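# Flip the gripper housing and return it to its tray

## Task

Flip the loose gripper housing so it is upside down and set it back in its tray. Both halves of the housing must stay joined, and no part of it may overhang the tray's open edge by more than about a fingernail's width. The tray is free to move, so it must end up resting on all four feet on the raised bench top, with no foot hanging more than half off an edge. Finally release the housing and move the grippers away.

## Robot and tools

Robot: two arms, left_arm and right_arm, mounted on opposite sides of the table. left_arm's base is on the +y side; the names do not match image left and right. Each gripper's fingers point along its own +x axis and close along its own y axis. The reported end_effector_position is the point between the fingers, roughly 3 to 4 cm short of the tips, and only the last 1.5 cm of each finger pad is flat.

World frame for all results: origin at the table centre, +z up, table surface at z = 0.020 m. Positions in metres, orientations as quaternions in w,x,y,z order, velocities in m/s and rad/s. Reported poses may be wrong by a few centimetres, worse when the arm is stretched.

The 14-number row. Every motion argument is a single row of 14 numbers covering both arms, each in [-1, 1]: dx, dy, dz, rx, ry, rz, opening for left_arm, then the same seven for right_arm. Always send all 14, even if one arm stays still. The first six per arm are an offset, not a pose: they are measured from that arm's Hand target as it stood when the action or move began, expressed in that Hand target's own axes (gripper frame, not world). Scale: 1.0 equals 0.6 m for dx, dy, dz and 180 degrees for the rotation; rx, ry, rz form one rotation vector. Sending all six as 0 re-requests the current Hand target. Sending the same offset again moves further. The opening number is absolute, not an offset: +1 is fully open (0.080 m), empty fingers touch near -0.78, and values down to -1 close no further. Closing fully takes at least about 0.6 s.

execute_actions(actions, cameras). actions holds at most one item. An empty list just reports state (with pictures). An item with rows (1 to 15 rows) and steps (4 to 15, default 15) runs that many 1/30 s steps; each row is an offset from the start-of-action Hand target, not from the previous row, and the final row repeats if rows run out. An item with only steps (up to 300) is a wait counted from the previous result, including your thinking time. The result arrives 4 steps before the action finishes; those steps run afterward. An invalid call sends nothing.

move(target, speed, blend, blocking, cameras). target is one 14-number row or a list of up to 15 rows, every row an offset from the same starting Hand targets. The grippers follow straight paths that finish together, take at least 0.5 s and are cut off at 10 s. speed is m/s per arm path, 0.002 to 2.4, default 0.25 (rotation capped at twice that in rad/s); one value or one per target. blend, in metres, rounds corners of a list. blocking=false returns after about 0.5 s while the move continues. Paths ignore obstacles and the other arm. Changed openings in the first row are sent immediately; those in later rows are applied once everything arrives and rests. The result adds a move: line: done (within 8 mm and 2 degrees), off_target, moving, held (a check withheld steps or clearance stopped the move), blocked (the gripper was stopped far from its goal and now holds in place), or fault. limits=paced means the pose was clipped; limits=held means steps were withheld. done does not mean nothing is touched.

wait(seconds 0 to 10) lets time pass, ending early if a move finishes. stop brakes a running move (fingers keep moving). zoom_image(camera, region [x0, y0, x1, y1] in pixels, at most 504 by 504) enlarges the latest image from cam_left_wrist (896x504) or cam_right_wrist (896x504). finished_scene(scene) ends the current scene irreversibly; give the current scene's number.

Reading results: grip_measured uses the opening scale; under a firm squeeze it reads up to about 0.067 below the part's true width, with about 1 mm per-gripper offset. To grasp, command about 0.08 below the reading at first contact. grip_effort_n is motor effort, negative when closing, and can look high even with nothing held. Joint torques include the arm's own weight; External joint torques estimate outside pushes. Wrist depth gives a 7x7 grid of median distances in mm (70 to 1000, '-' for none). 'within noise' means the arm is still. Camera calibrations give K and T_world_to_cam for projecting points.

Control behaviour: commanded orientation is clipped to within 32 degrees of the current one each step. Friction and gravity can leave the gripper low, short or tilted, and small moves may not happen or go sideways, so check pose after each move and correct tilt. Avoid paths near an arm's own base (shoulder posture may flip). The clearance check does not stop grippers or wrist cameras hitting each other.

Avoid: fast contacts and targets set far past a contact (they press hard); joint contact torque reaching limits (waist 18.2, shoulder 22.5, elbow 22.4, wrist pitch 5.92, wrist yaw 5.9, wrist roll 5.54 N m) causes a 10 s arm stop; holding loads or stretched poses heats motors (MOTOR HOT at 50 °C, fault at 95 °C). Never grip the other arm's fingers or collide arms. Do not drop the housing, release it while moving, knock the tray or anything off the table; a loose object may occasionally get a small push. Camera cables touching things count as contact.

Each tool is called after ">>>" as name(argument=value, ...) on one line, values as JSON.

## Session

>>> execute_actions(actions=[])

Scene clock: 0.00 s of 5467.00 s.
left_arm: end_effector_position=(-0.0100, +0.1844, +0.3449) grip_measured=+1.000 grip_effort_n=n/a end_effector_quat_wxyz=(+0.795, -0.198, +0.065, -0.570) | right_arm: end_effector_position=(-0.0358, -0.1484, +0.3804) grip_measured=+0.987 grip_effort_n=n/a end_effector_quat_wxyz=(+0.713, -0.196, +0.213, +0.639)
Joint positions: left_arm=[-0.283 0.715 0.477 0.391 -0.639 -0.311 0.08] | right_arm=[0.162 1.161 1.406 -0.852 0.238 0.154 0.079]
Joint velocities: within noise
Joint torques (N m): no reading
External joint torques (N m): no reading
Motor temperatures (°C): left_arm=[23 26 28 31 28 28] | right_arm=[22 31 25 28 32 29]
Heat: left arm: hottest wrist pitch 31 °C (+0.0 °C/min); right arm: hottest wrist yaw 32 °C (+0.0 °C/min).
Wrist depth (mm): cam_left_wrist=[- - - - - 498 - / - - - - - 382 - / - - - - - 393 - / - - - - - - - / - - 388 442 700 87 565 / - - 235 316 330 84 76 / - - 239 252 269 362 -] | cam_right_wrist=[- 649 669 675 687 - - / - 621 628 627 639 - - / - 560 337 325 352 557 - / 516 316 297 298 316 336 - / 471 - 270 263 287 101 474 / - - 266 268 270 89 - / - 77 247 248 249 247 -]
Hand target: left_arm -0.0099, +0.1850, +0.3479; +0.794, -0.202, +0.064, -0.570 | right_arm -0.0358, -0.1486, +0.3826; +0.714, -0.193, +0.211, +0.639
camera_calibration:
cam_left_wrist: T_world_to_cam=[[-0.88227, -0.2901, 0.370732, -0.0694235], [-0.421741, 0.13724, -0.89627, 0.308042], [0.209128, -0.947105, -0.24343, 0.341192], [0, 0, 0, 1]] pos_world=[-0.00268925, 0.260729, 0.384883]
cam_right_wrist: T_world_to_cam=[[0.990029, -0.137504, 0.0305765, 0.0104895], [-0.0995671, -0.83665, -0.538612, 0.0993575], [0.0996434, 0.530197, -0.841999, 0.486009], [0, 0, 0, 1]] pos_world=[-0.0489197, -0.17311, 0.462413]

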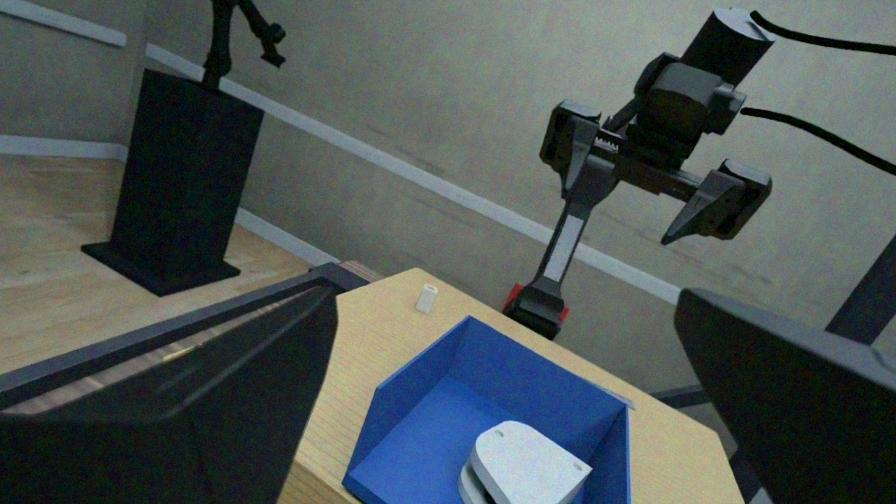

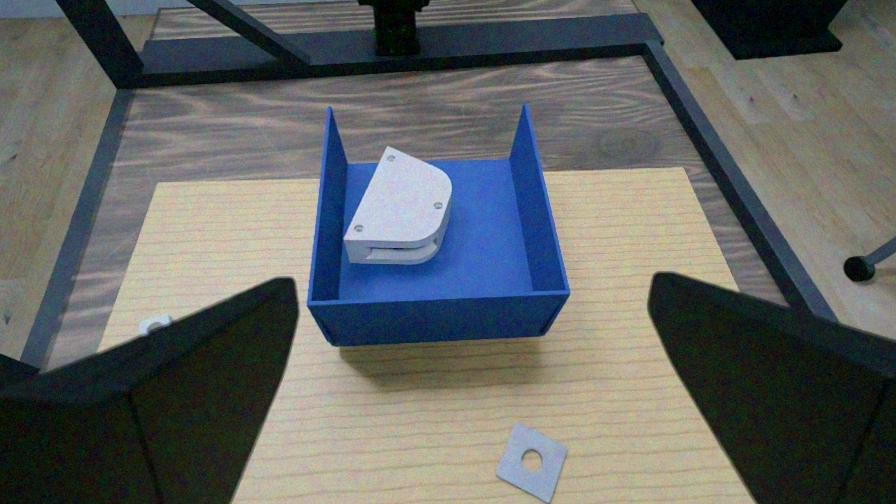

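>>> move(target=[-0.1835,0.0738,-0.1292,0.1346,0.1296,-0.0808,1,0.1143,0.0098,0.064,-0.0247,0.1656,0.0272,1], speed=0.25)

>>> zoom_image(camera="cam_left_wrist", region=[360, 0, 620, 180])

>>> zoom_image(camera="cam_right_wrist", region=[260, 100, 620, 420])

Scene clock: 3.50 s of 5467.00 s.
left_arm: end_effector_position=(-0.0347, +0.2793, +0.2438) grip_measured=+1.000 grip_effort_n=1.6 end_effector_quat_wxyz=(+0.712, +0.083, +0.077, -0.693) end_effector_velocity=(+0.003, +0.001, -0.004) end_effector_angular_velocity=(+0.014, -0.043, +0.018) | right_arm: end_effector_position=(-0.0338, -0.0718, +0.3756) grip_measured=+0.987 grip_effort_n=-1.6 end_effector_quat_wxyz=(+0.610, -0.351, +0.353, +0.616)
Joint positions: left_arm=[-0.48 0.076 0.388 -0.571 -0.502 -0.114 0.08] | right_arm=[0.039 1.854 2.342 -1.531 0.017 0.044 0.079]
Joint velocities: left_arm=[-0.027 -0.002 -0.002 -0.022 -0.051 0.022 0] | right_arm=[within noise]
Joint torques (N m): left_arm=[-0.17 0.44 6.17 1.71 -0.19 -0.04] | right_arm=[-0.29 -5.8 6.73 1.44 -0.1 -0.13]
External joint torques (N m): left_arm=[-0.19 -0.97 0.32 0.15 -0.11 -0.04] | right_arm=[-0.27 1.25 1.74 0.3 -0.11 -0.13]
Motor temperatures (°C): left_arm=[23 26 29 31 28 28] | right_arm=[22 31 26 29 32 29]
Heat: left arm: hottest wrist pitch 31 °C (+0.0 °C/min); right arm: hottest wrist yaw 32 °C (+0.0 °C/min).
Wrist depth (mm): cam_left_wrist=[- - - 360 515 - - / - - 352 297 314 361 - / - 306 296 283 277 271 - / - 466 418 453 436 297 429 / 400 413 379 394 387 88 386 / - - 316 333 331 84 75 / - - 283 289 287 279 -] | cam_right_wrist=[439 441 444 449 451 450 450 / 433 273 271 235 264 278 441 / 422 267 258 232 259 273 421 / 404 263 253 254 253 270 421 / 410 - 260 250 251 101 407 / - - 256 257 258 89 - / - 77 252 253 254 256 -]
Hand target: left_arm -0.0344, +0.2801, +0.2456; +0.712, +0.079, +0.076, -0.693 | right_arm -0.0331, -0.0700, +0.3769; +0.600, -0.369, +0.371, +0.605
Off the commanded pose: left_arm 0.002 m, 0 deg | right_arm 0.002 m, 3 deg.
joint sent to its limit (right arm) — joint 3 (elbow), upper limit, where the elbow is as straight as it goes.
Kept back: nothing.
move: off_target (right_arm)
camera_calibration:
cam_left_wrist: T_world_to_cam=[[-0.998811, -0.0324523, -0.0363734, -0.00292334], [0.0108088, 0.580162, -0.814429, 0.0653242], [0.0475326, -0.813854, -0.579122, 0.450568], [0, 0, 0, 1]] pos_world=[-0.0250426, 0.328703, 0.314029]
cam_right_wrist: T_world_to_cam=[[0.999555, -0.0120436, 0.0273079, 0.0296359], [-0.00886636, -0.993485, -0.113622, -0.00676816], [0.0284984, 0.113329, -0.993149, 0.465558], [0, 0, 0, 1]] pos_world=[-0.0429503, -0.0591282, 0.46079]

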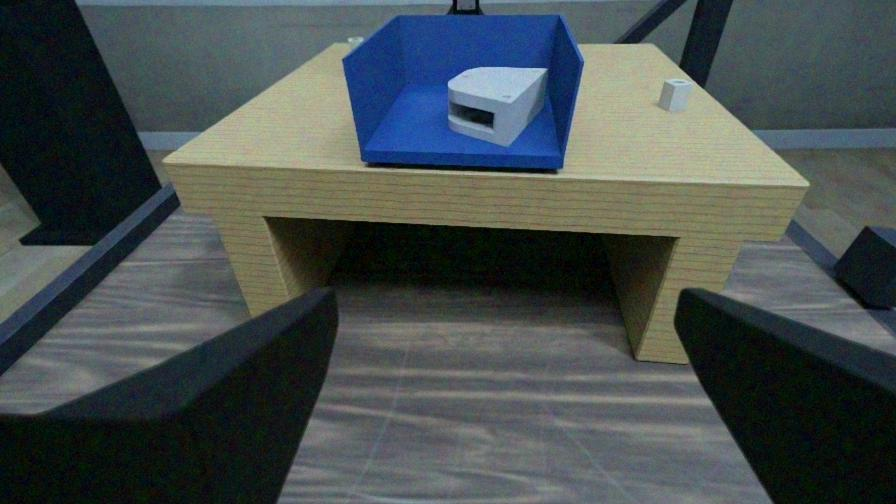

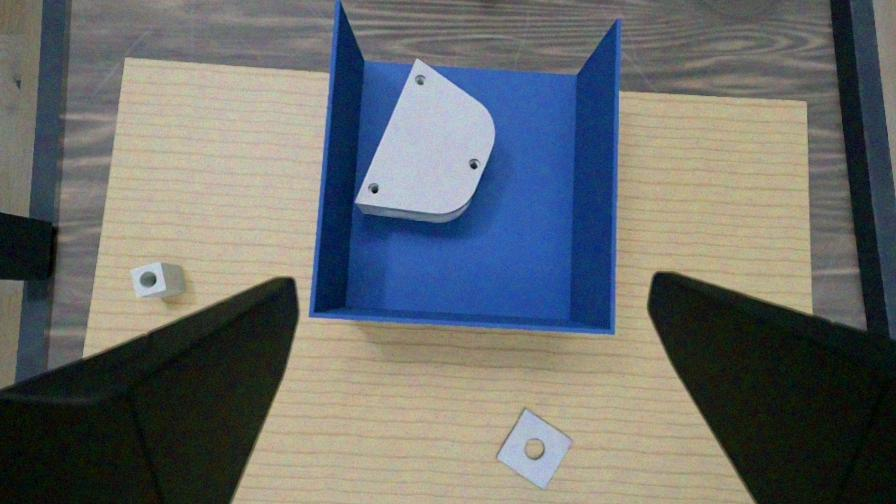

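Scaled by 1.938.

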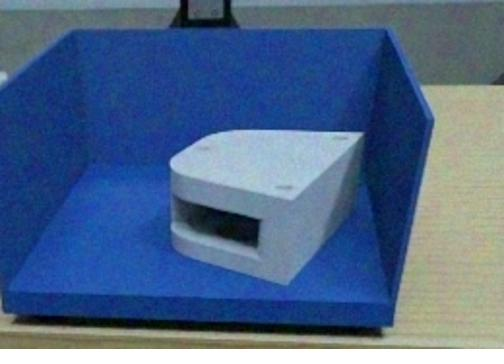

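Scaled by 1.400.

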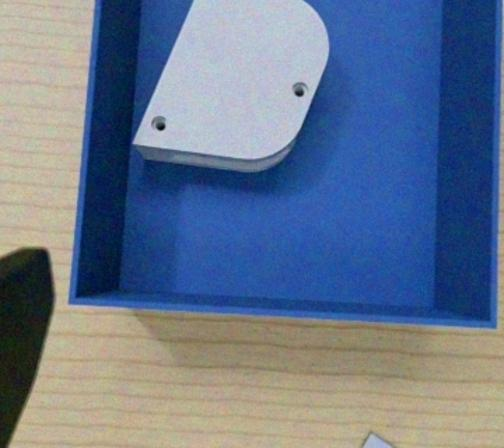

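>>> move(target=[0.204,0.0787,0.0013,0.0287,-0.0009,-0.1285,0.75,0,0,0,0,0,0,1], speed=0.2)

Scene clock: 5.57 s of 5467.00 s.
left_arm: end_effector_position=(+0.0143, +0.1645, +0.2135) grip_measured=+0.752 grip_effort_n=-11.4 end_effector_quat_wxyz=(+0.554, +0.093, +0.070, -0.824) | right_arm: end_effector_position=(-0.0338, -0.0721, +0.3754) grip_measured=+0.987 grip_effort_n=-2.1 end_effector_quat_wxyz=(+0.610, -0.351, +0.354, +0.616)
Joint positions: left_arm=[0.53 1.044 0.404 0.272 0.876 0.274 0.069] | right_arm=[0.039 1.854 2.342 -1.532 0.017 0.043 0.079]
Joint velocities: within noise
Joint torques (N m): left_arm=[0.24 -2.5 8.27 1.95 0.32 0.23] | right_arm=[-0.31 -5.84 6.73 1.54 -0.11 -0.12]
External joint torques (N m): left_arm=[0.26 -0.04 2.17 0.55 0.14 0.22] | right_arm=[-0.32 1.21 1.77 0.43 -0.11 -0.12]
Motor temperatures (°C): left_arm=[23 26 29 32 28 28] | right_arm=[22 32 26 29 32 29]
Heat: left arm: hottest wrist pitch 32 °C (+10.8 °C/min); right arm: hottest shoulder 32 °C (+10.8 °C/min).
Wrist depth (mm): cam_left_wrist=[- 347 241 253 197 - - / 247 252 223 186 179 279 - / 184 188 167 175 179 211 228 / 147 154 162 177 197 230 414 / 150 159 101 334 346 85 360 / - - 275 293 296 80 - / - - 246 255 257 - -] | cam_right_wrist=[439 443 445 447 447 456 452 / 430 272 271 235 263 278 440 / 423 269 257 232 258 273 420 / 407 263 253 253 252 269 424 / 409 - 258 260 251 101 408 / - - 256 257 258 90 - / - 77 251 254 254 254 -]
Hand target: left_arm +0.0161, +0.1617, +0.2202; -0.555, -0.093, -0.058, +0.825 | right_arm -0.0331, -0.0700, +0.3769; +0.600, -0.369, +0.371, +0.605
Off the commanded pose: left_arm 0.007 m, 1 deg | right_arm 0.003 m, 3 deg.
joint sent to its limit (right arm) — joint 3 (elbow), upper limit, where the elbow is as straight as it goes.
Kept back: nothing.
move: off_target (right_arm)
camera_calibration:
cam_left_wrist: T_world_to_cam=[[-0.929547, 0.368541, -0.0109956, -0.0311565], [0.223756, 0.54016, -0.811271, 0.109646], [-0.293047, -0.756574, -0.584567, 0.33382], [0, 0, 0, 1]] pos_world=[0.0443297, 0.204816, 0.28375]
cam_right_wrist: T_world_to_cam=[[0.999561, -0.0114927, 0.0272913, 0.0297795], [-0.00836396, -0.993661, -0.112106, -0.00766802], [0.0284067, 0.111828, -0.993321, 0.46537], [0, 0, 0, 1]] pos_world=[-0.0430502, -0.0593186, 0.460589]

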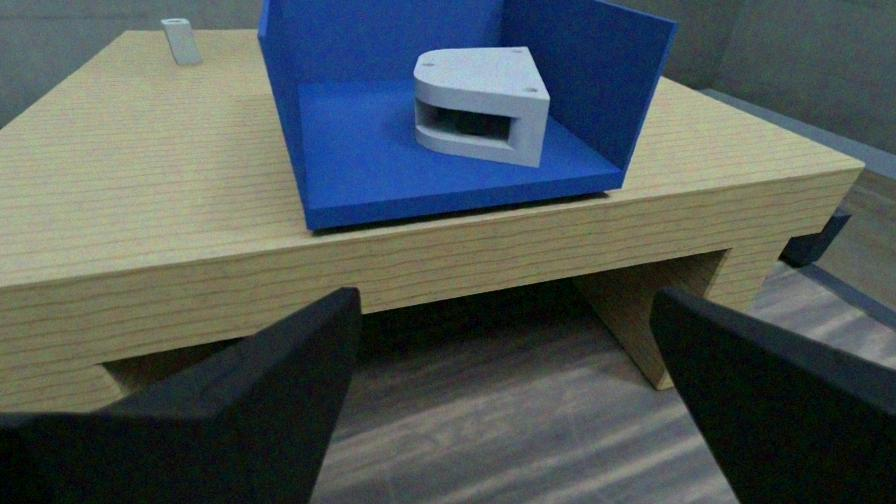

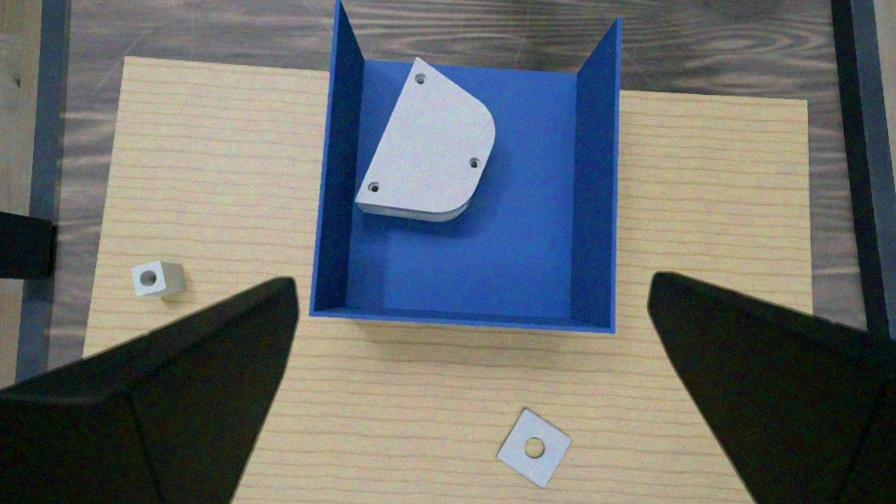

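>>> move(target=[[-0.0056,0.0002,0.0252,0,0,0,0.75,0,0,0,0,0,0,1],[0.1723,0.007,0.0643,0,0,0,0.75,0,0,0,0,0,0,1]], speed=0.12)

Scene clock: 7.63 s of 5467.00 s.
left_arm: end_effector_position=(-0.0213, +0.0629, +0.2296) grip_measured=+0.752 grip_effort_n=-10.9 end_effector_quat_wxyz=(+0.554, +0.098, +0.063, -0.825) | right_arm: end_effector_position=(-0.0338, -0.0721, +0.3754) grip_measured=+0.987 grip_effort_n=-2.1 end_effector_quat_wxyz=(+0.610, -0.351, +0.354, +0.616)
Joint positions: left_arm=[0.219 1.415 0.678 0.458 0.579 0.16 0.069] | right_arm=[0.039 1.854 2.342 -1.532 0.017 0.043 0.079]
Joint velocities: within noise
Joint torques (N m): left_arm=[-0.23 -4.61 8.05 2.09 0.03 -0.17] | right_arm=[-0.3 -5.85 6.73 1.54 -0.1 -0.12]
External joint torques (N m): left_arm=[-0.22 0.26 2.07 0.58 -0.06 -0.18] | right_arm=[-0.39 1.12 1.81 0.43 -0.1 -0.12]
Motor temperatures (°C): left_arm=[23 26 30 32 28 28] | right_arm=[22 32 26 29 32 29]
Heat: left arm: hottest wrist pitch 32 °C (+7.9 °C/min); right arm: hottest shoulder 32 °C (+7.9 °C/min).
Wrist depth (mm): cam_left_wrist=[- - 455 - 580 - - / 285 145 165 176 169 - - / - 124 176 182 136 103 - / - 121 151 107 107 110 85 / - 119 120 109 93 85 89 / - - 100 105 97 81 - / - - 90 95 96 96 -] | cam_right_wrist=[439 442 443 449 226 450 455 / 435 272 272 235 260 279 446 / 426 268 256 231 258 274 418 / 405 264 252 252 253 269 420 / 411 - 260 251 251 100 407 / - - 255 258 258 90 - / - 77 253 253 254 255 -]
Hand target: left_arm -0.0216, +0.0590, +0.2353; -0.554, -0.093, -0.058, +0.825 | right_arm -0.0331, -0.0700, +0.3769; +0.600, -0.369, +0.371, +0.605
Off the commanded pose: left_arm 0.007 m, 1 deg | right_arm 0.003 m, 3 deg.
joint sent to its limit (right arm) — joint 3 (elbow), upper limit, where the elbow is as straight as it goes.
Kept back: nothing.
move: off_target (right_arm)
camera_calibration:
cam_left_wrist: T_world_to_cam=[[-0.928039, 0.371441, -0.027835, -0.0229465], [0.238323, 0.534691, -0.810745, 0.186003], [-0.286261, -0.759037, -0.584738, 0.256342], [0, 0, 0, 1]] pos_world=[0.0077565, 0.103642, 0.300055]
cam_right_wrist: T_world_to_cam=[[0.999561, -0.0114927, 0.0272913, 0.0297795], [-0.00836396, -0.993661, -0.112106, -0.00766802], [0.0284067, 0.111828, -0.993321, 0.46537], [0, 0, 0, 1]] pos_world=[-0.0430502, -0.0593186, 0.460589]

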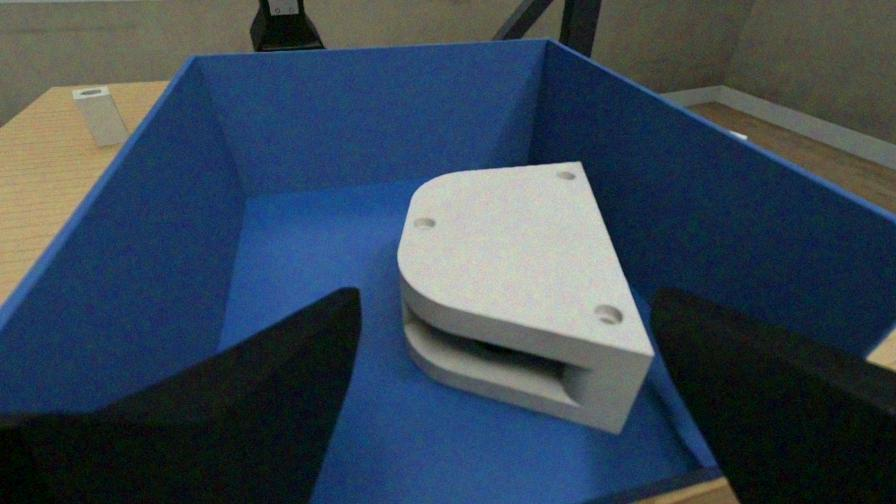

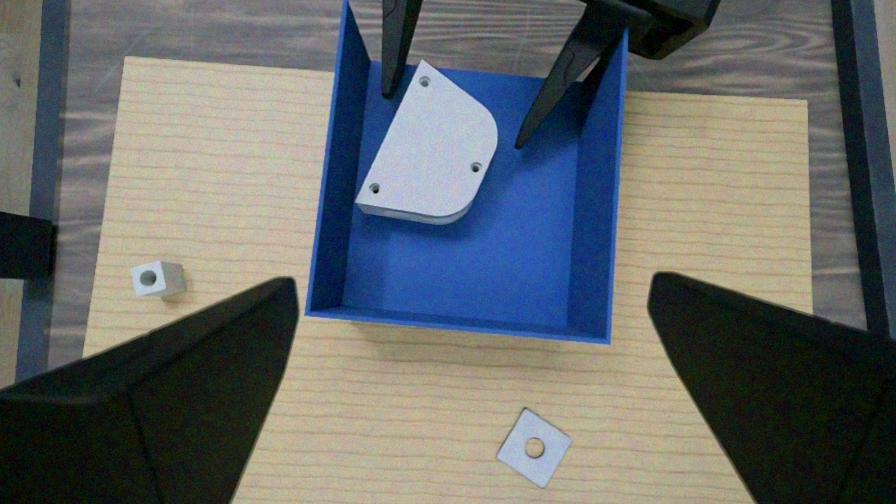

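>>> move(target=[0,0,0,0,0,0,0.2,0,0,0,0,0,0,1], speed=0.1)

>>> zoom_image(camera="cam_right_wrist", region=[300, 0, 660, 360])

Scene clock: 8.57 s of 5467.00 s.
left_arm: end_effector_position=(-0.0212, +0.0627, +0.2294) grip_measured=+0.202 grip_effort_n=-11.9 end_effector_quat_wxyz=(+0.554, +0.098, +0.064, -0.824) | right_arm: end_effector_position=(-0.0338, -0.0721, +0.3754) grip_measured=+0.987 grip_effort_n=-2.1 end_effector_quat_wxyz=(+0.610, -0.351, +0.354, +0.616)
Joint positions: left_arm=[0.219 1.416 0.678 0.458 0.579 0.159 0.044] | right_arm=[0.039 1.854 2.342 -1.532 0.017 0.043 0.079]
Joint velocities: within noise
Joint torques (N m): left_arm=[-0.21 -4.75 8.13 2.08 0.04 -0.15] | right_arm=[-0.31 -5.84 6.72 1.53 -0.1 -0.12]
External joint torques (N m): left_arm=[-0.2 0.13 2.1 0.56 -0.05 -0.15] | right_arm=[-0.35 1.21 1.74 0.4 -0.11 -0.12]
Motor temperatures (°C): left_arm=[23 26 30 32 28 28] | right_arm=[22 32 26 29 32 29]
Heat: left arm: hottest wrist pitch 32 °C (+7.0 °C/min); right arm: hottest shoulder 32 °C (+7.0 °C/min).
Wrist depth (mm): cam_left_wrist=[- - 445 - 578 - - / 284 147 165 176 160 - - / - 123 177 142 136 103 - / - 120 150 106 117 110 85 / - 118 133 102 95 102 90 / - - - 106 101 - 127 / - - - 95 95 - -] | cam_right_wrist=[440 440 444 446 230 448 453 / 431 272 271 242 262 278 446 / 423 267 255 231 258 273 421 / 405 264 253 252 252 269 421 / 412 - 258 250 249 100 406 / - - 256 258 258 90 - / - 77 252 253 254 254 -]
Hand target: left_arm -0.0215, +0.0590, +0.2351; -0.554, -0.093, -0.058, +0.825 | right_arm -0.0331, -0.0700, +0.3769; +0.600, -0.369, +0.371, +0.605
Off the commanded pose: left_arm 0.007 m, 1 deg | right_arm 0.003 m, 3 deg.
joint sent to its limit (right arm) — joint 3 (elbow), upper limit, where the elbow is as straight as it goes.
Kept back: nothing.
move: off_target (right_arm)
camera_calibration:
cam_left_wrist: T_world_to_cam=[[-0.928352, 0.370688, -0.0274306, -0.0227898], [0.237695, 0.535307, -0.810523, 0.185854], [-0.285767, -0.758971, -0.585064, 0.256112], [0, 0, 0, 1]] pos_world=[0.00785479, 0.10334, 0.299856]
cam_right_wrist: T_world_to_cam=[[0.999561, -0.0114927, 0.0272913, 0.0297795], [-0.00836396, -0.993661, -0.112106, -0.00766802], [0.0284067, 0.111828, -0.993321, 0.46537], [0, 0, 0, 1]] pos_world=[-0.0430502, -0.0593186, 0.460589]

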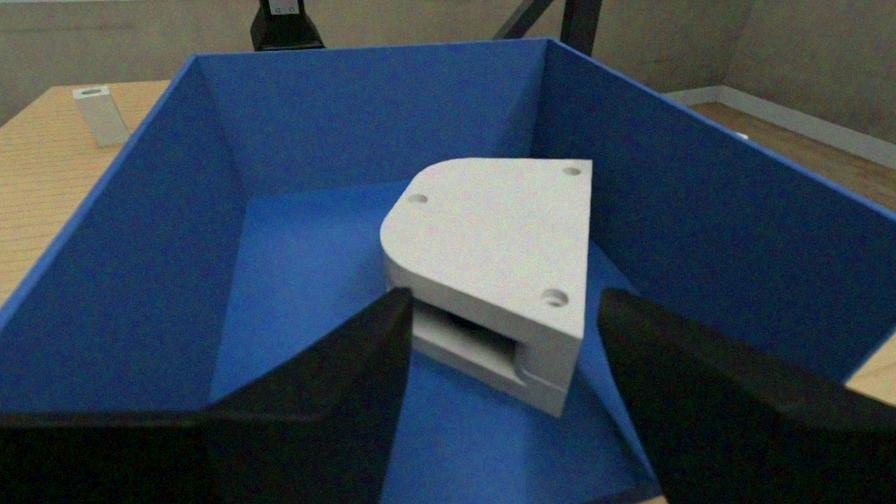

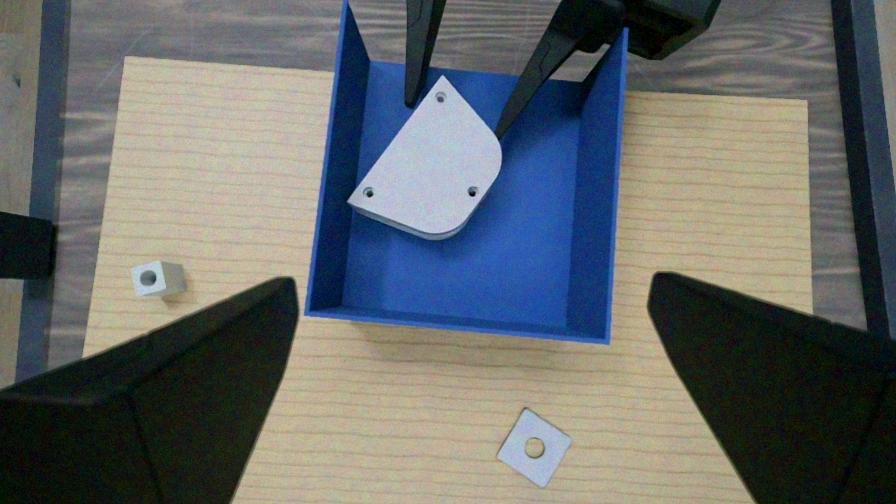

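Scaled by 1.400.

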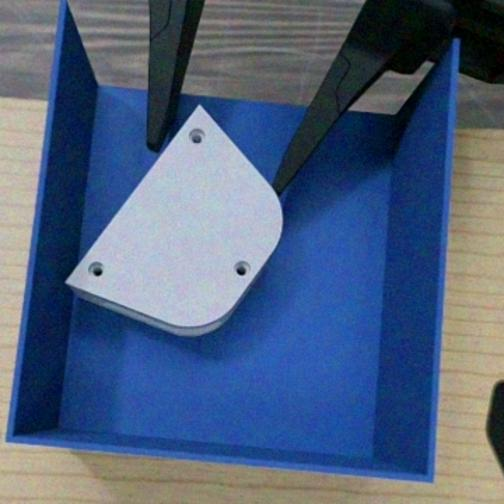

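>>> move(target=[[0,0,0,0,0,0,0.35,0,0,0,0,0,0,0.71],[-0.2805,-0.0065,-0.0625,0,0,0,0.35,0,0,0,0,0,0,0.71]], speed=0.2)

>>> move(target=[0,0,0,0,0,0,0.35,0.1268,0.0198,0.0475,0.1804,-0.0012,-0.0915,0.71], speed=0.2)

>>> zoom_image(camera="cam_right_wrist", region=[200, 0, 700, 500])

Scene clock: 11.70 s of 5467.00 s.
left_arm: end_effector_position=(+0.0386, +0.2208, +0.2289) grip_measured=+0.348 grip_effort_n=15.1 end_effector_quat_wxyz=(+0.554, +0.090, +0.070, -0.825) | right_arm: end_effector_position=(-0.0338, -0.0721, +0.3754) grip_measured=+0.713 grip_effort_n=-16.0 end_effector_quat_wxyz=(+0.610, -0.351, +0.354, +0.616)
Joint positions: left_arm=[0.857 0.873 0.461 -0.203 1.169 0.56 0.051] | right_arm=[0.039 1.854 2.342 -1.532 0.017 0.043 0.067]
Joint velocities: within noise
Joint torques (N m): left_arm=[0.38 -2.1 8.32 1.27 0.5 0.24] | right_arm=[-0.31 -5.84 6.71 1.54 -0.1 -0.12]
External joint torques (N m): left_arm=[0.37 -0.62 2.19 0.12 0.17 0.24] | right_arm=[-0.29 1.13 1.77 0.41 -0.11 -0.13]
Motor temperatures (°C): left_arm=[23 26 30 32 28 28] | right_arm=[22 33 26 29 32 29]
Heat: left arm: hottest wrist pitch 32 °C (+5.1 °C/min); right arm: hottest shoulder 33 °C (+10.3 °C/min).
Wrist depth (mm): cam_left_wrist=[- - 307 314 708 - - / - 303 292 249 272 - - / 221 225 220 230 250 277 - / 192 207 226 414 376 430 - / 346 231 379 371 363 382 388 / 315 - - 313 309 76 - / - - - 274 275 - -] | cam_right_wrist=[439 442 446 447 448 453 450 / 432 273 271 261 262 279 440 / 422 268 257 230 259 275 423 / 404 264 252 252 252 269 420 / 409 - 232 251 250 96 423 / - - 254 258 258 91 - / - - 252 253 254 - -]
Hand target: left_arm +0.0401, +0.2201, +0.2353; -0.555, -0.093, -0.058, +0.825 | right_arm -0.0331, -0.0700, +0.3769; +0.600, -0.369, +0.371, +0.605
Off the commanded pose: left_arm 0.007 m, 1 deg | right_arm 0.003 m, 3 deg.
joint sent to its limit (right arm) — joint 3 (elbow), upper limit, where the elbow is as straight as it goes.
Kept back: nothing.
move: off_target (right_arm)
camera_calibration:
cam_left_wrist: T_world_to_cam=[[-0.929429, 0.36889, -0.00906593, -0.0296473], [0.220965, 0.536715, -0.814317, 0.0877886], [-0.295527, -0.758853, -0.58035, 0.392195], [0, 0, 0, 1]] pos_world=[0.068951, 0.261437, 0.298829]
cam_right_wrist: T_world_to_cam=[[0.999561, -0.0114927, 0.0272913, 0.0297795], [-0.00836396, -0.993661, -0.112106, -0.00766802], [0.0284067, 0.111828, -0.993321, 0.46537], [0, 0, 0, 1]] pos_world=[-0.0430502, -0.0593186, 0.460589]

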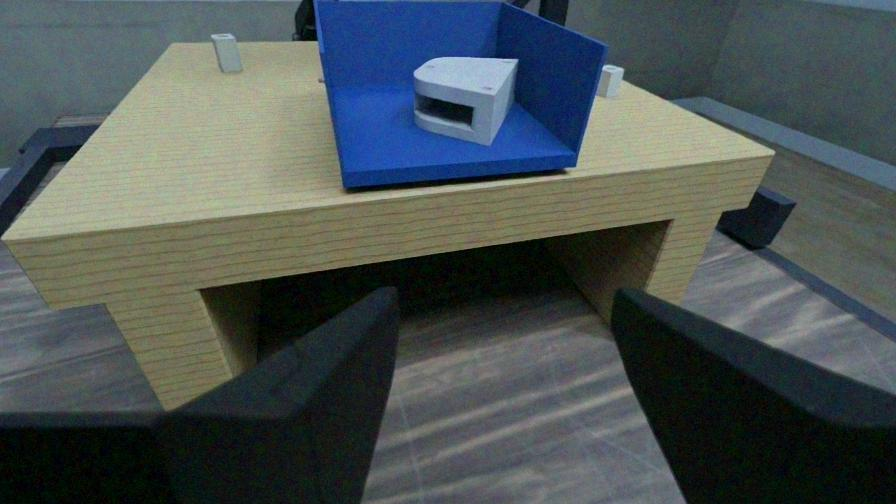

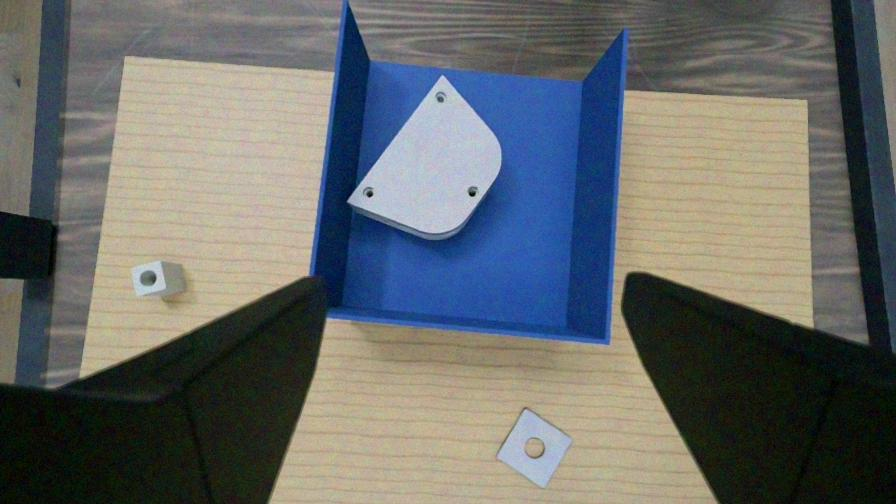

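Scene clock: 13.67 s of 5467.00 s.
left_arm: end_effector_position=(+0.0385, +0.2209, +0.2289) grip_measured=+0.348 grip_effort_n=14.7 end_effector_quat_wxyz=(+0.554, +0.090, +0.070, -0.825) | right_arm: end_effector_position=(-0.0444, -0.0130, +0.3208) grip_measured=+0.713 grip_effort_n=-16.0 end_effector_quat_wxyz=(+0.764, -0.203, +0.441, +0.425)
Joint positions: left_arm=[0.857 0.873 0.462 -0.206 1.17 0.563 0.051] | right_arm=[0.159 2.039 2.343 -1.412 0.333 0.702 0.067]
Joint velocities: within noise
Joint torques (N m): left_arm=[0.38 -2.11 8.33 1.27 0.49 0.24] | right_arm=[0.3 -7.29 7.22 1.6 0.32 0.16]
External joint torques (N m): left_arm=[0.39 -0.61 2.13 0.1 0.16 0.23] | right_arm=[0.21 1.53 1.75 0.59 0.11 0.16]
Motor temperatures (°C): left_arm=[23 26 31 32 28 28] | right_arm=[22 33 27 30 32 29]
Heat: left arm: hottest wrist pitch 32 °C (+4.4 °C/min); right arm: hottest shoulder 33 °C (+8.8 °C/min).
Wrist depth (mm): cam_left_wrist=[- - 307 313 712 - - / - 304 293 248 271 - - / 222 225 219 231 252 277 - / 193 206 227 411 374 427 - / 347 232 377 370 363 384 389 / 315 - - 315 309 76 - / - - - 273 274 - -] | cam_right_wrist=[402 400 398 397 222 223 365 / 394 393 390 387 184 218 216 / 386 383 382 203 199 211 211 / 377 376 198 170 196 174 207 / 370 - 166 167 192 96 203 / - - 145 188 189 90 - / - - 164 185 165 - -]
Hand target: left_arm +0.0401, +0.2201, +0.2354; -0.554, -0.093, -0.058, +0.825 | right_arm -0.0457, -0.0103, +0.3222; +0.759, -0.235, +0.468, +0.388
Off the commanded pose: left_arm 0.007 m, 1 deg | right_arm 0.003 m, 7 deg.
joint sent to its limit (right arm) — joint 3 (elbow), upper limit, where the elbow is as straight as it goes.
Kept back: nothing.
move: off_target (right_arm)
camera_calibration:
cam_left_wrist: T_world_to_cam=[[-0.929125, 0.369657, -0.00899843, -0.0300153], [0.221455, 0.536805, -0.814124, 0.0876443], [-0.296116, -0.758415, -0.580621, 0.392248], [0, 0, 0, 1]] pos_world=[0.0688536, 0.261534, 0.298831]
cam_right_wrist: T_world_to_cam=[[0.819813, -0.571794, -0.0309585, 0.0459298], [-0.569826, -0.809257, -0.142836, 0.0322127], [0.0566197, 0.13474, -0.989262, 0.405016], [0, 0, 0, 1]] pos_world=[-0.0422301, -0.00224115, 0.40669]

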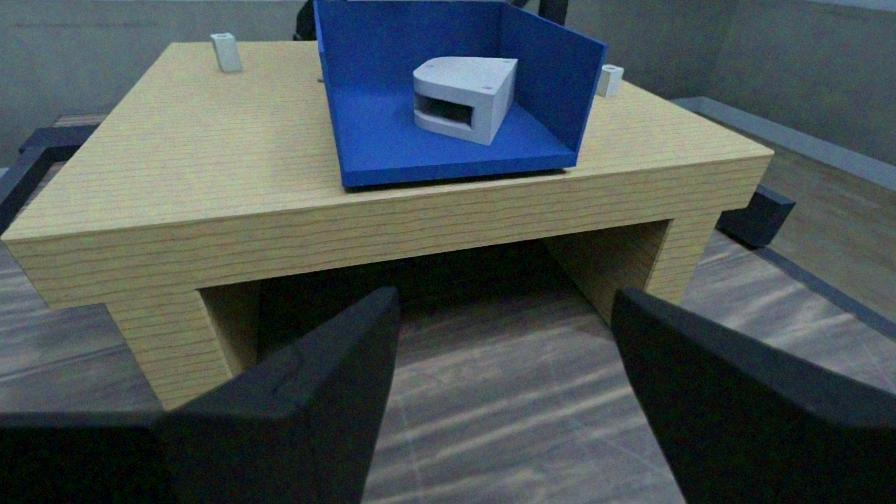

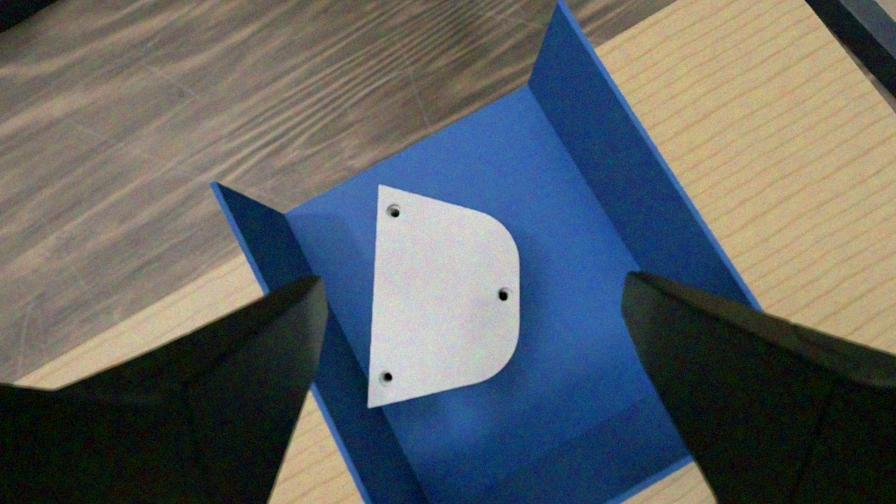

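Scaled by 1.008.

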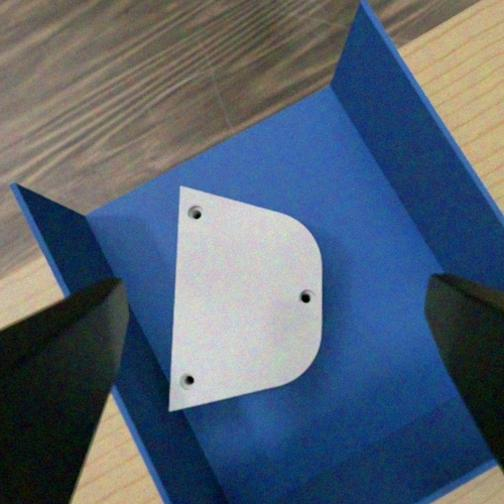

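>>> move(target=[0,0,0,0,0,0,0.35,0.1072,-0.0007,-0.0542,0,0,0,0.71], speed=0.1)

>>> zoom_image(camera="cam_left_wrist", region=[300, 0, 620, 220])

Scene clock: 14.90 s of 5467.00 s.
left_arm: end_effector_position=(+0.0385, +0.2209, +0.2289) grip_measured=+0.348 grip_effort_n=14.7 end_effector_quat_wxyz=(+0.554, +0.090, +0.070, -0.825) | right_arm: end_effector_position=(-0.0448, -0.0087, +0.2601) grip_measured=+0.712 grip_effort_n=-14.7 end_effector_quat_wxyz=(+0.762, -0.225, +0.462, +0.394) end_effector_velocity=(-0.002, -0.002, -0.001) end_effector_angular_velocity=(+0.001, +0.023, -0.001)
Joint positions: left_arm=[0.857 0.873 0.462 -0.206 1.17 0.563 0.051] | right_arm=[0.158 2.028 2.095 -1.268 0.332 0.743 0.067]
Joint velocities: left_arm=[within noise] | right_arm=[-0.002 -0.012 -0.017 0.007 -0.022 0.007 0]
Joint torques (N m): left_arm=[0.32 -2.11 8.33 1.27 0.5 0.23] | right_arm=[0.11 -7.27 4.01 1.13 0.04 0.09]
External joint torques (N m): left_arm=[0.33 -0.59 2.17 0.11 0.17 0.23] | right_arm=[0.16 1.85 -1.82 0.25 -0.19 0.09]
Motor temperatures (°C): left_arm=[23 26 31 33 28 28] | right_arm=[22 34 27 30 32 29]
Heat: left arm: hottest wrist pitch 33 °C (+8.1 °C/min); right arm: hottest shoulder 34 °C (+12.1 °C/min).
Wrist depth (mm): cam_left_wrist=[- - 310 312 707 - - / - 304 291 245 272 - - / 222 225 222 229 252 276 - / 193 206 227 414 376 427 - / 346 232 376 373 362 383 388 / 314 - - 314 309 76 - / - - - 273 275 - -] | cam_right_wrist=[316 318 320 139 138 100 158 / 312 314 138 137 136 123 156 / - 138 110 109 135 125 96 / 90 116 109 108 134 134 108 / - 95 100 107 107 96 105 / - - 90 107 132 91 - / - - 108 132 131 - -]
Hand target: left_arm +0.0401, +0.2201, +0.2354; -0.554, -0.093, -0.058, +0.825 | right_arm -0.0457, -0.0102, +0.2499; +0.759, -0.235, +0.468, +0.388
Off the commanded pose: left_arm 0.007 m, 1 deg | right_arm 0.010 m, 2 deg.
Kept back: nothing.
move: off_target (right_arm)
camera_calibration:
cam_left_wrist: T_world_to_cam=[[-0.929125, 0.369657, -0.00899843, -0.0300153], [0.221455, 0.536805, -0.814124, 0.0876443], [-0.296116, -0.758415, -0.580621, 0.392248], [0, 0, 0, 1]] pos_world=[0.0688536, 0.261534, 0.298831]
cam_right_wrist: T_world_to_cam=[[0.798497, -0.601846, 0.0135209, 0.0339934], [-0.59931, -0.796852, -0.0765134, 0.0083176], [0.0568235, 0.0529925, -0.996977, 0.345749], [0, 0, 0, 1]] pos_world=[-0.0418055, 0.00876459, 0.34488]

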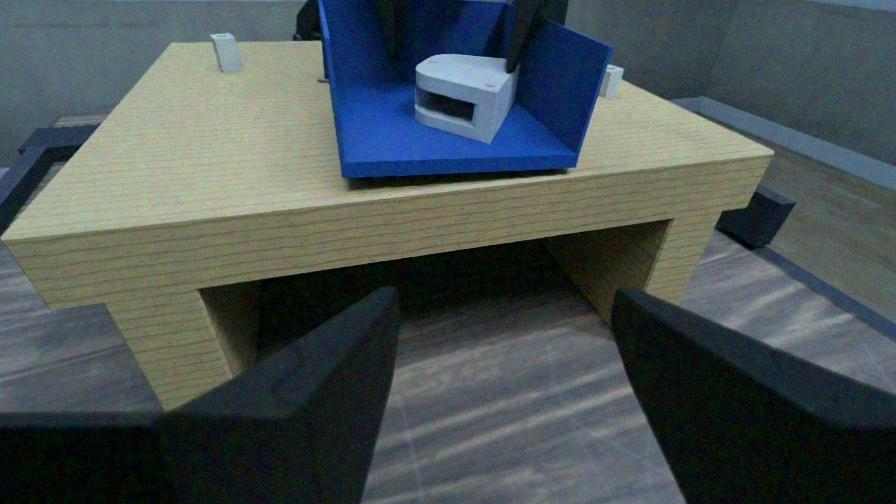

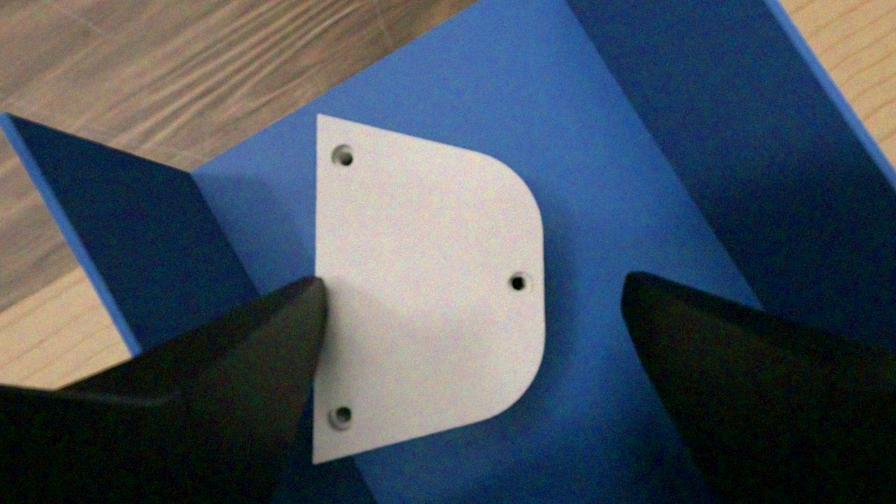

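Scaled by 1.575.

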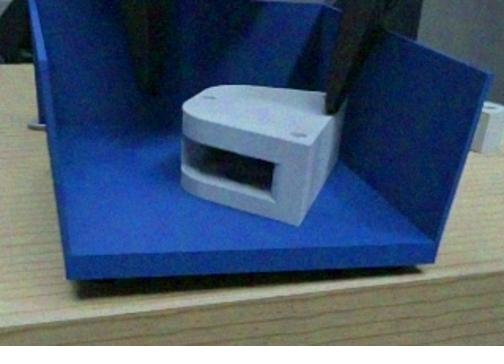

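>>> move(target=[[0,0,0,0,0,0,0.35,-0.0372,0.0003,0.0188,0,0,0,0.71],[0,0,0,0,0,0,0.35,-0.037,0.0069,0.0188,0,0,0,0.71],[0,0,0,0,0,0,0.35,-0.0117,0.0068,0.006,0,0,0,0.71]], speed=0.06)

>>> zoom_image(camera="cam_left_wrist", region=[300, 0, 620, 220])

Scene clock: 16.43 s of 5467.00 s.
left_arm: end_effector_position=(+0.0385, +0.2209, +0.2289) grip_measured=+0.348 grip_effort_n=15.1 end_effector_quat_wxyz=(+0.554, +0.090, +0.070, -0.825) | right_arm: end_effector_position=(-0.0470, -0.0059, +0.2566) grip_measured=+0.712 grip_effort_n=-13.3 end_effector_quat_wxyz=(+0.760, -0.237, +0.467, +0.385) end_effector_velocity=(+0.002, +0.001, -0.002) end_effector_angular_velocity=(+0.004, +0.005, +0.002)
Joint positions: left_arm=[0.857 0.873 0.462 -0.206 1.17 0.563 0.051] | right_arm=[0.162 2.075 2.161 -1.32 0.333 0.749 0.067]
Joint velocities: left_arm=[within noise] | right_arm=[-0.007 -0.007 -0.022 0.022 -0.007 -0.007 0]
Joint torques (N m): left_arm=[0.32 -2.12 8.3 1.28 0.5 0.24] | right_arm=[0.4 -9.3 5.14 1.31 0.07 0.12]
External joint torques (N m): left_arm=[0.33 -0.62 2.15 0.13 0.17 0.24] | right_arm=[0.4 -0.18 -0.5 0.48 -0.15 0.12]
Motor temperatures (°C): left_arm=[23 26 31 33 28 28] | right_arm=[22 34 27 30 32 29]
Heat: left arm: hottest wrist pitch 33 °C (+7.3 °C/min); right arm: hottest shoulder 34 °C (+11.0 °C/min).
Wrist depth (mm): cam_left_wrist=[- - 406 309 280 - - / - 304 292 243 275 - - / 221 225 229 233 253 277 - / 192 207 227 412 375 428 - / 345 231 376 372 363 383 387 / 315 - - 314 309 76 - / - - - 273 275 - -] | cam_right_wrist=[298 303 307 122 120 96 76 / 298 302 126 123 120 100 76 / - 128 - - 120 119 85 / - 116 99 97 96 119 95 / - 98 99 98 105 96 102 / - - 82 98 121 90 - / - - 100 124 122 - -]
Hand target: left_arm +0.0401, +0.2201, +0.2353; -0.554, -0.093, -0.058, +0.825 | right_arm -0.0490, -0.0078, +0.2578; +0.759, -0.235, +0.468, +0.388
Off the commanded pose: left_arm 0.007 m, 1 deg | right_arm 0.003 m, 0 deg.
Kept back: nothing.
move: done
camera_calibration:
cam_left_wrist: T_world_to_cam=[[-0.929125, 0.369657, -0.00899843, -0.0300153], [0.221455, 0.536805, -0.814124, 0.0876443], [-0.296116, -0.758415, -0.580621, 0.392248], [0, 0, 0, 1]] pos_world=[0.0688536, 0.261534, 0.298831]
cam_right_wrist: T_world_to_cam=[[0.797334, -0.602474, 0.0358359, 0.031749], [-0.600387, -0.797831, -0.0547845, 0.00328847], [0.0615972, 0.0221662, -0.997855, 0.342459], [0, 0, 0, 1]] pos_world=[-0.0444347, 0.0141606, 0.340767]

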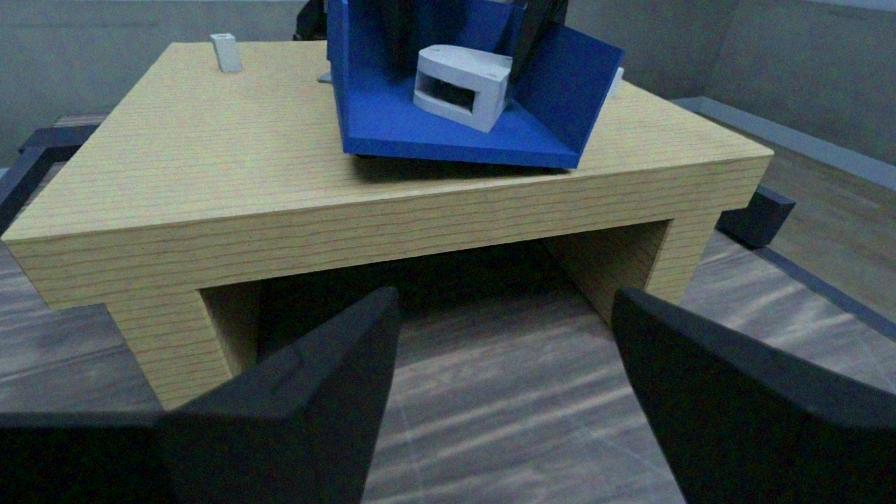

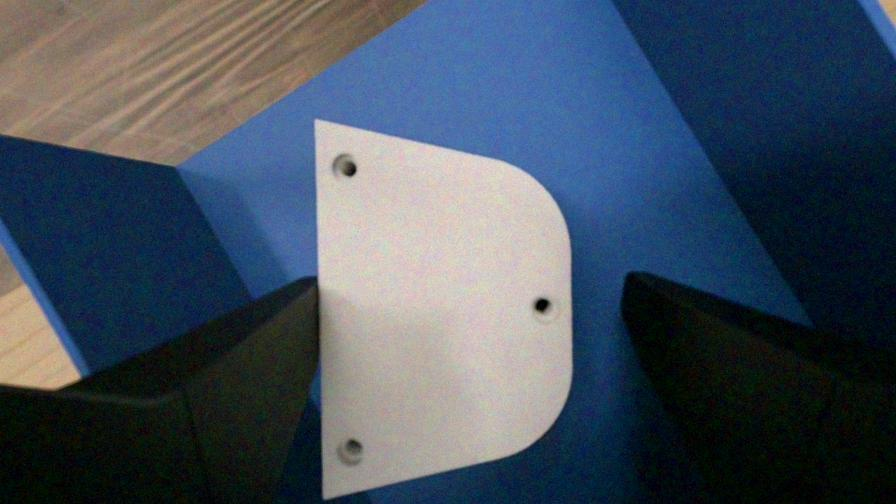

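Scaled by 1.575.

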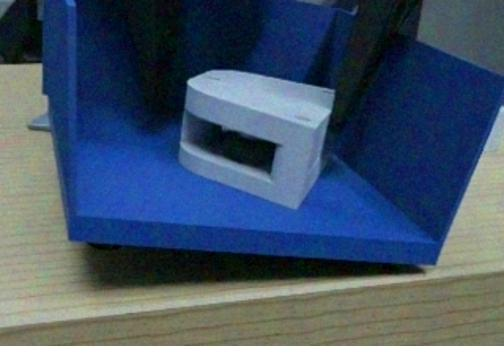

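>>> move(target=[0,0,0,0,0,0,0.35,-0.0744,0.0006,0.0376,0,0,0,0.71], speed=0.06)

>>> zoom_image(camera="cam_left_wrist", region=[300, 0, 620, 220])

Scene clock: 17.90 s of 5467.00 s.
left_arm: end_effector_position=(+0.0386, +0.2209, +0.2290) grip_measured=+0.348 grip_effort_n=14.7 end_effector_quat_wxyz=(+0.554, +0.090, +0.069, -0.825) | right_arm: end_effector_position=(-0.0478, -0.0076, +0.2986) grip_measured=+0.712 grip_effort_n=-13.3 end_effector_quat_wxyz=(+0.762, -0.219, +0.455, +0.406)
Joint positions: left_arm=[0.857 0.873 0.462 -0.206 1.17 0.563 0.051] | right_arm=[0.164 2.088 2.343 -1.426 0.331 0.73 0.067]
Joint velocities: within noise
Joint torques (N m): left_arm=[0.33 -2.12 8.3 1.28 0.49 0.24] | right_arm=[0.37 -9.41 7.22 1.52 0.35 -0.13]
External joint torques (N m): left_arm=[0.35 -0.62 2.13 0.12 0.15 0.23] | right_arm=[0.35 -0.26 1.73 0.59 0.13 -0.13]
Motor temperatures (°C): left_arm=[23 26 32 33 28 28] | right_arm=[22 35 27 30 32 29]
Heat: left arm: hottest wrist pitch 33 °C (+6.7 °C/min); right arm: hottest shoulder 35 °C (+13.4 °C/min).
Wrist depth (mm): cam_left_wrist=[- - 309 312 704 - - / - 304 293 247 271 - - / 222 225 219 230 250 277 - / 192 207 226 414 375 430 - / 344 232 377 371 362 382 388 / 314 - - 314 309 76 - / - - - 274 276 - -] | cam_right_wrist=[358 361 360 361 152 195 196 / 352 357 355 178 174 142 192 / 348 349 175 176 176 143 190 / 344 184 173 147 173 147 186 / 339 184 170 144 154 96 184 / - - 134 143 168 91 - / - - 127 165 161 - -]
Hand target: left_arm +0.0401, +0.2201, +0.2354; -0.554, -0.093, -0.058, +0.825 | right_arm -0.0490, -0.0078, +0.3080; +0.759, -0.235, +0.468, +0.388
Off the commanded pose: left_arm 0.006 m, 1 deg | right_arm 0.009 m, 3 deg.
joint sent to its limit (right arm) — joint 3 (elbow), upper limit, where the elbow is as straight as it goes.
Kept back: nothing.
move: off_target (right_arm)
camera_calibration:
cam_left_wrist: T_world_to_cam=[[-0.929133, 0.369629, -0.00933949, -0.0299056], [0.221671, 0.53664, -0.814174, 0.0878502], [-0.29593, -0.758546, -0.580545, 0.392363], [0, 0, 0, 1]] pos_world=[0.068852, 0.261535, 0.29903]
cam_right_wrist: T_world_to_cam=[[0.808955, -0.587866, -0.00237392, 0.0419284], [-0.585263, -0.80498, -0.0973416, 0.017157], [0.0553128, 0.0801343, -0.995248, 0.383842], [0, 0, 0, 1]] pos_world=[-0.0451082, 0.00770035, 0.383788]

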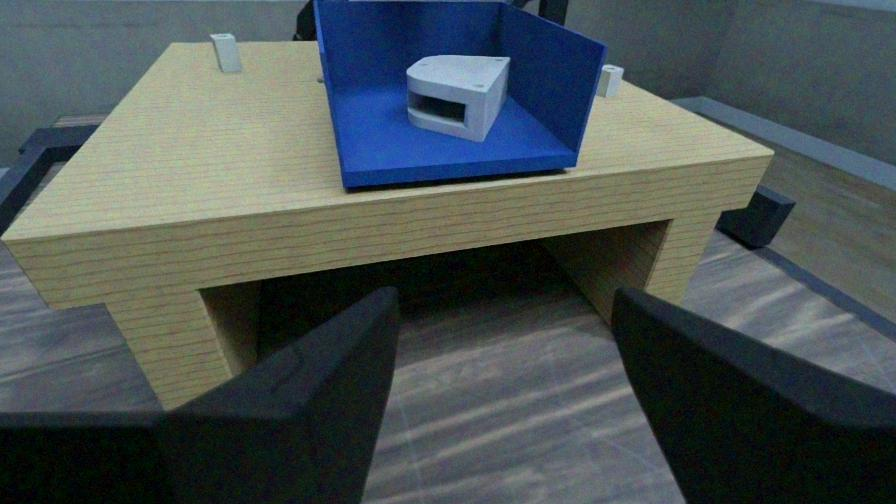

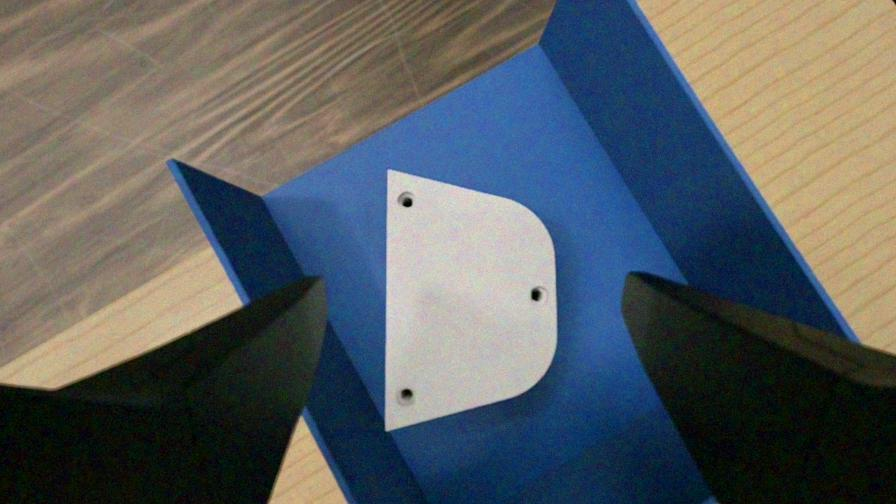

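Scaled by 1.575.

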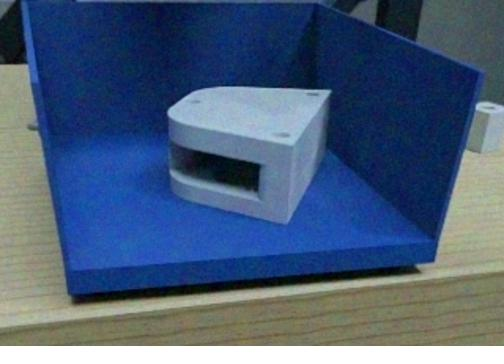

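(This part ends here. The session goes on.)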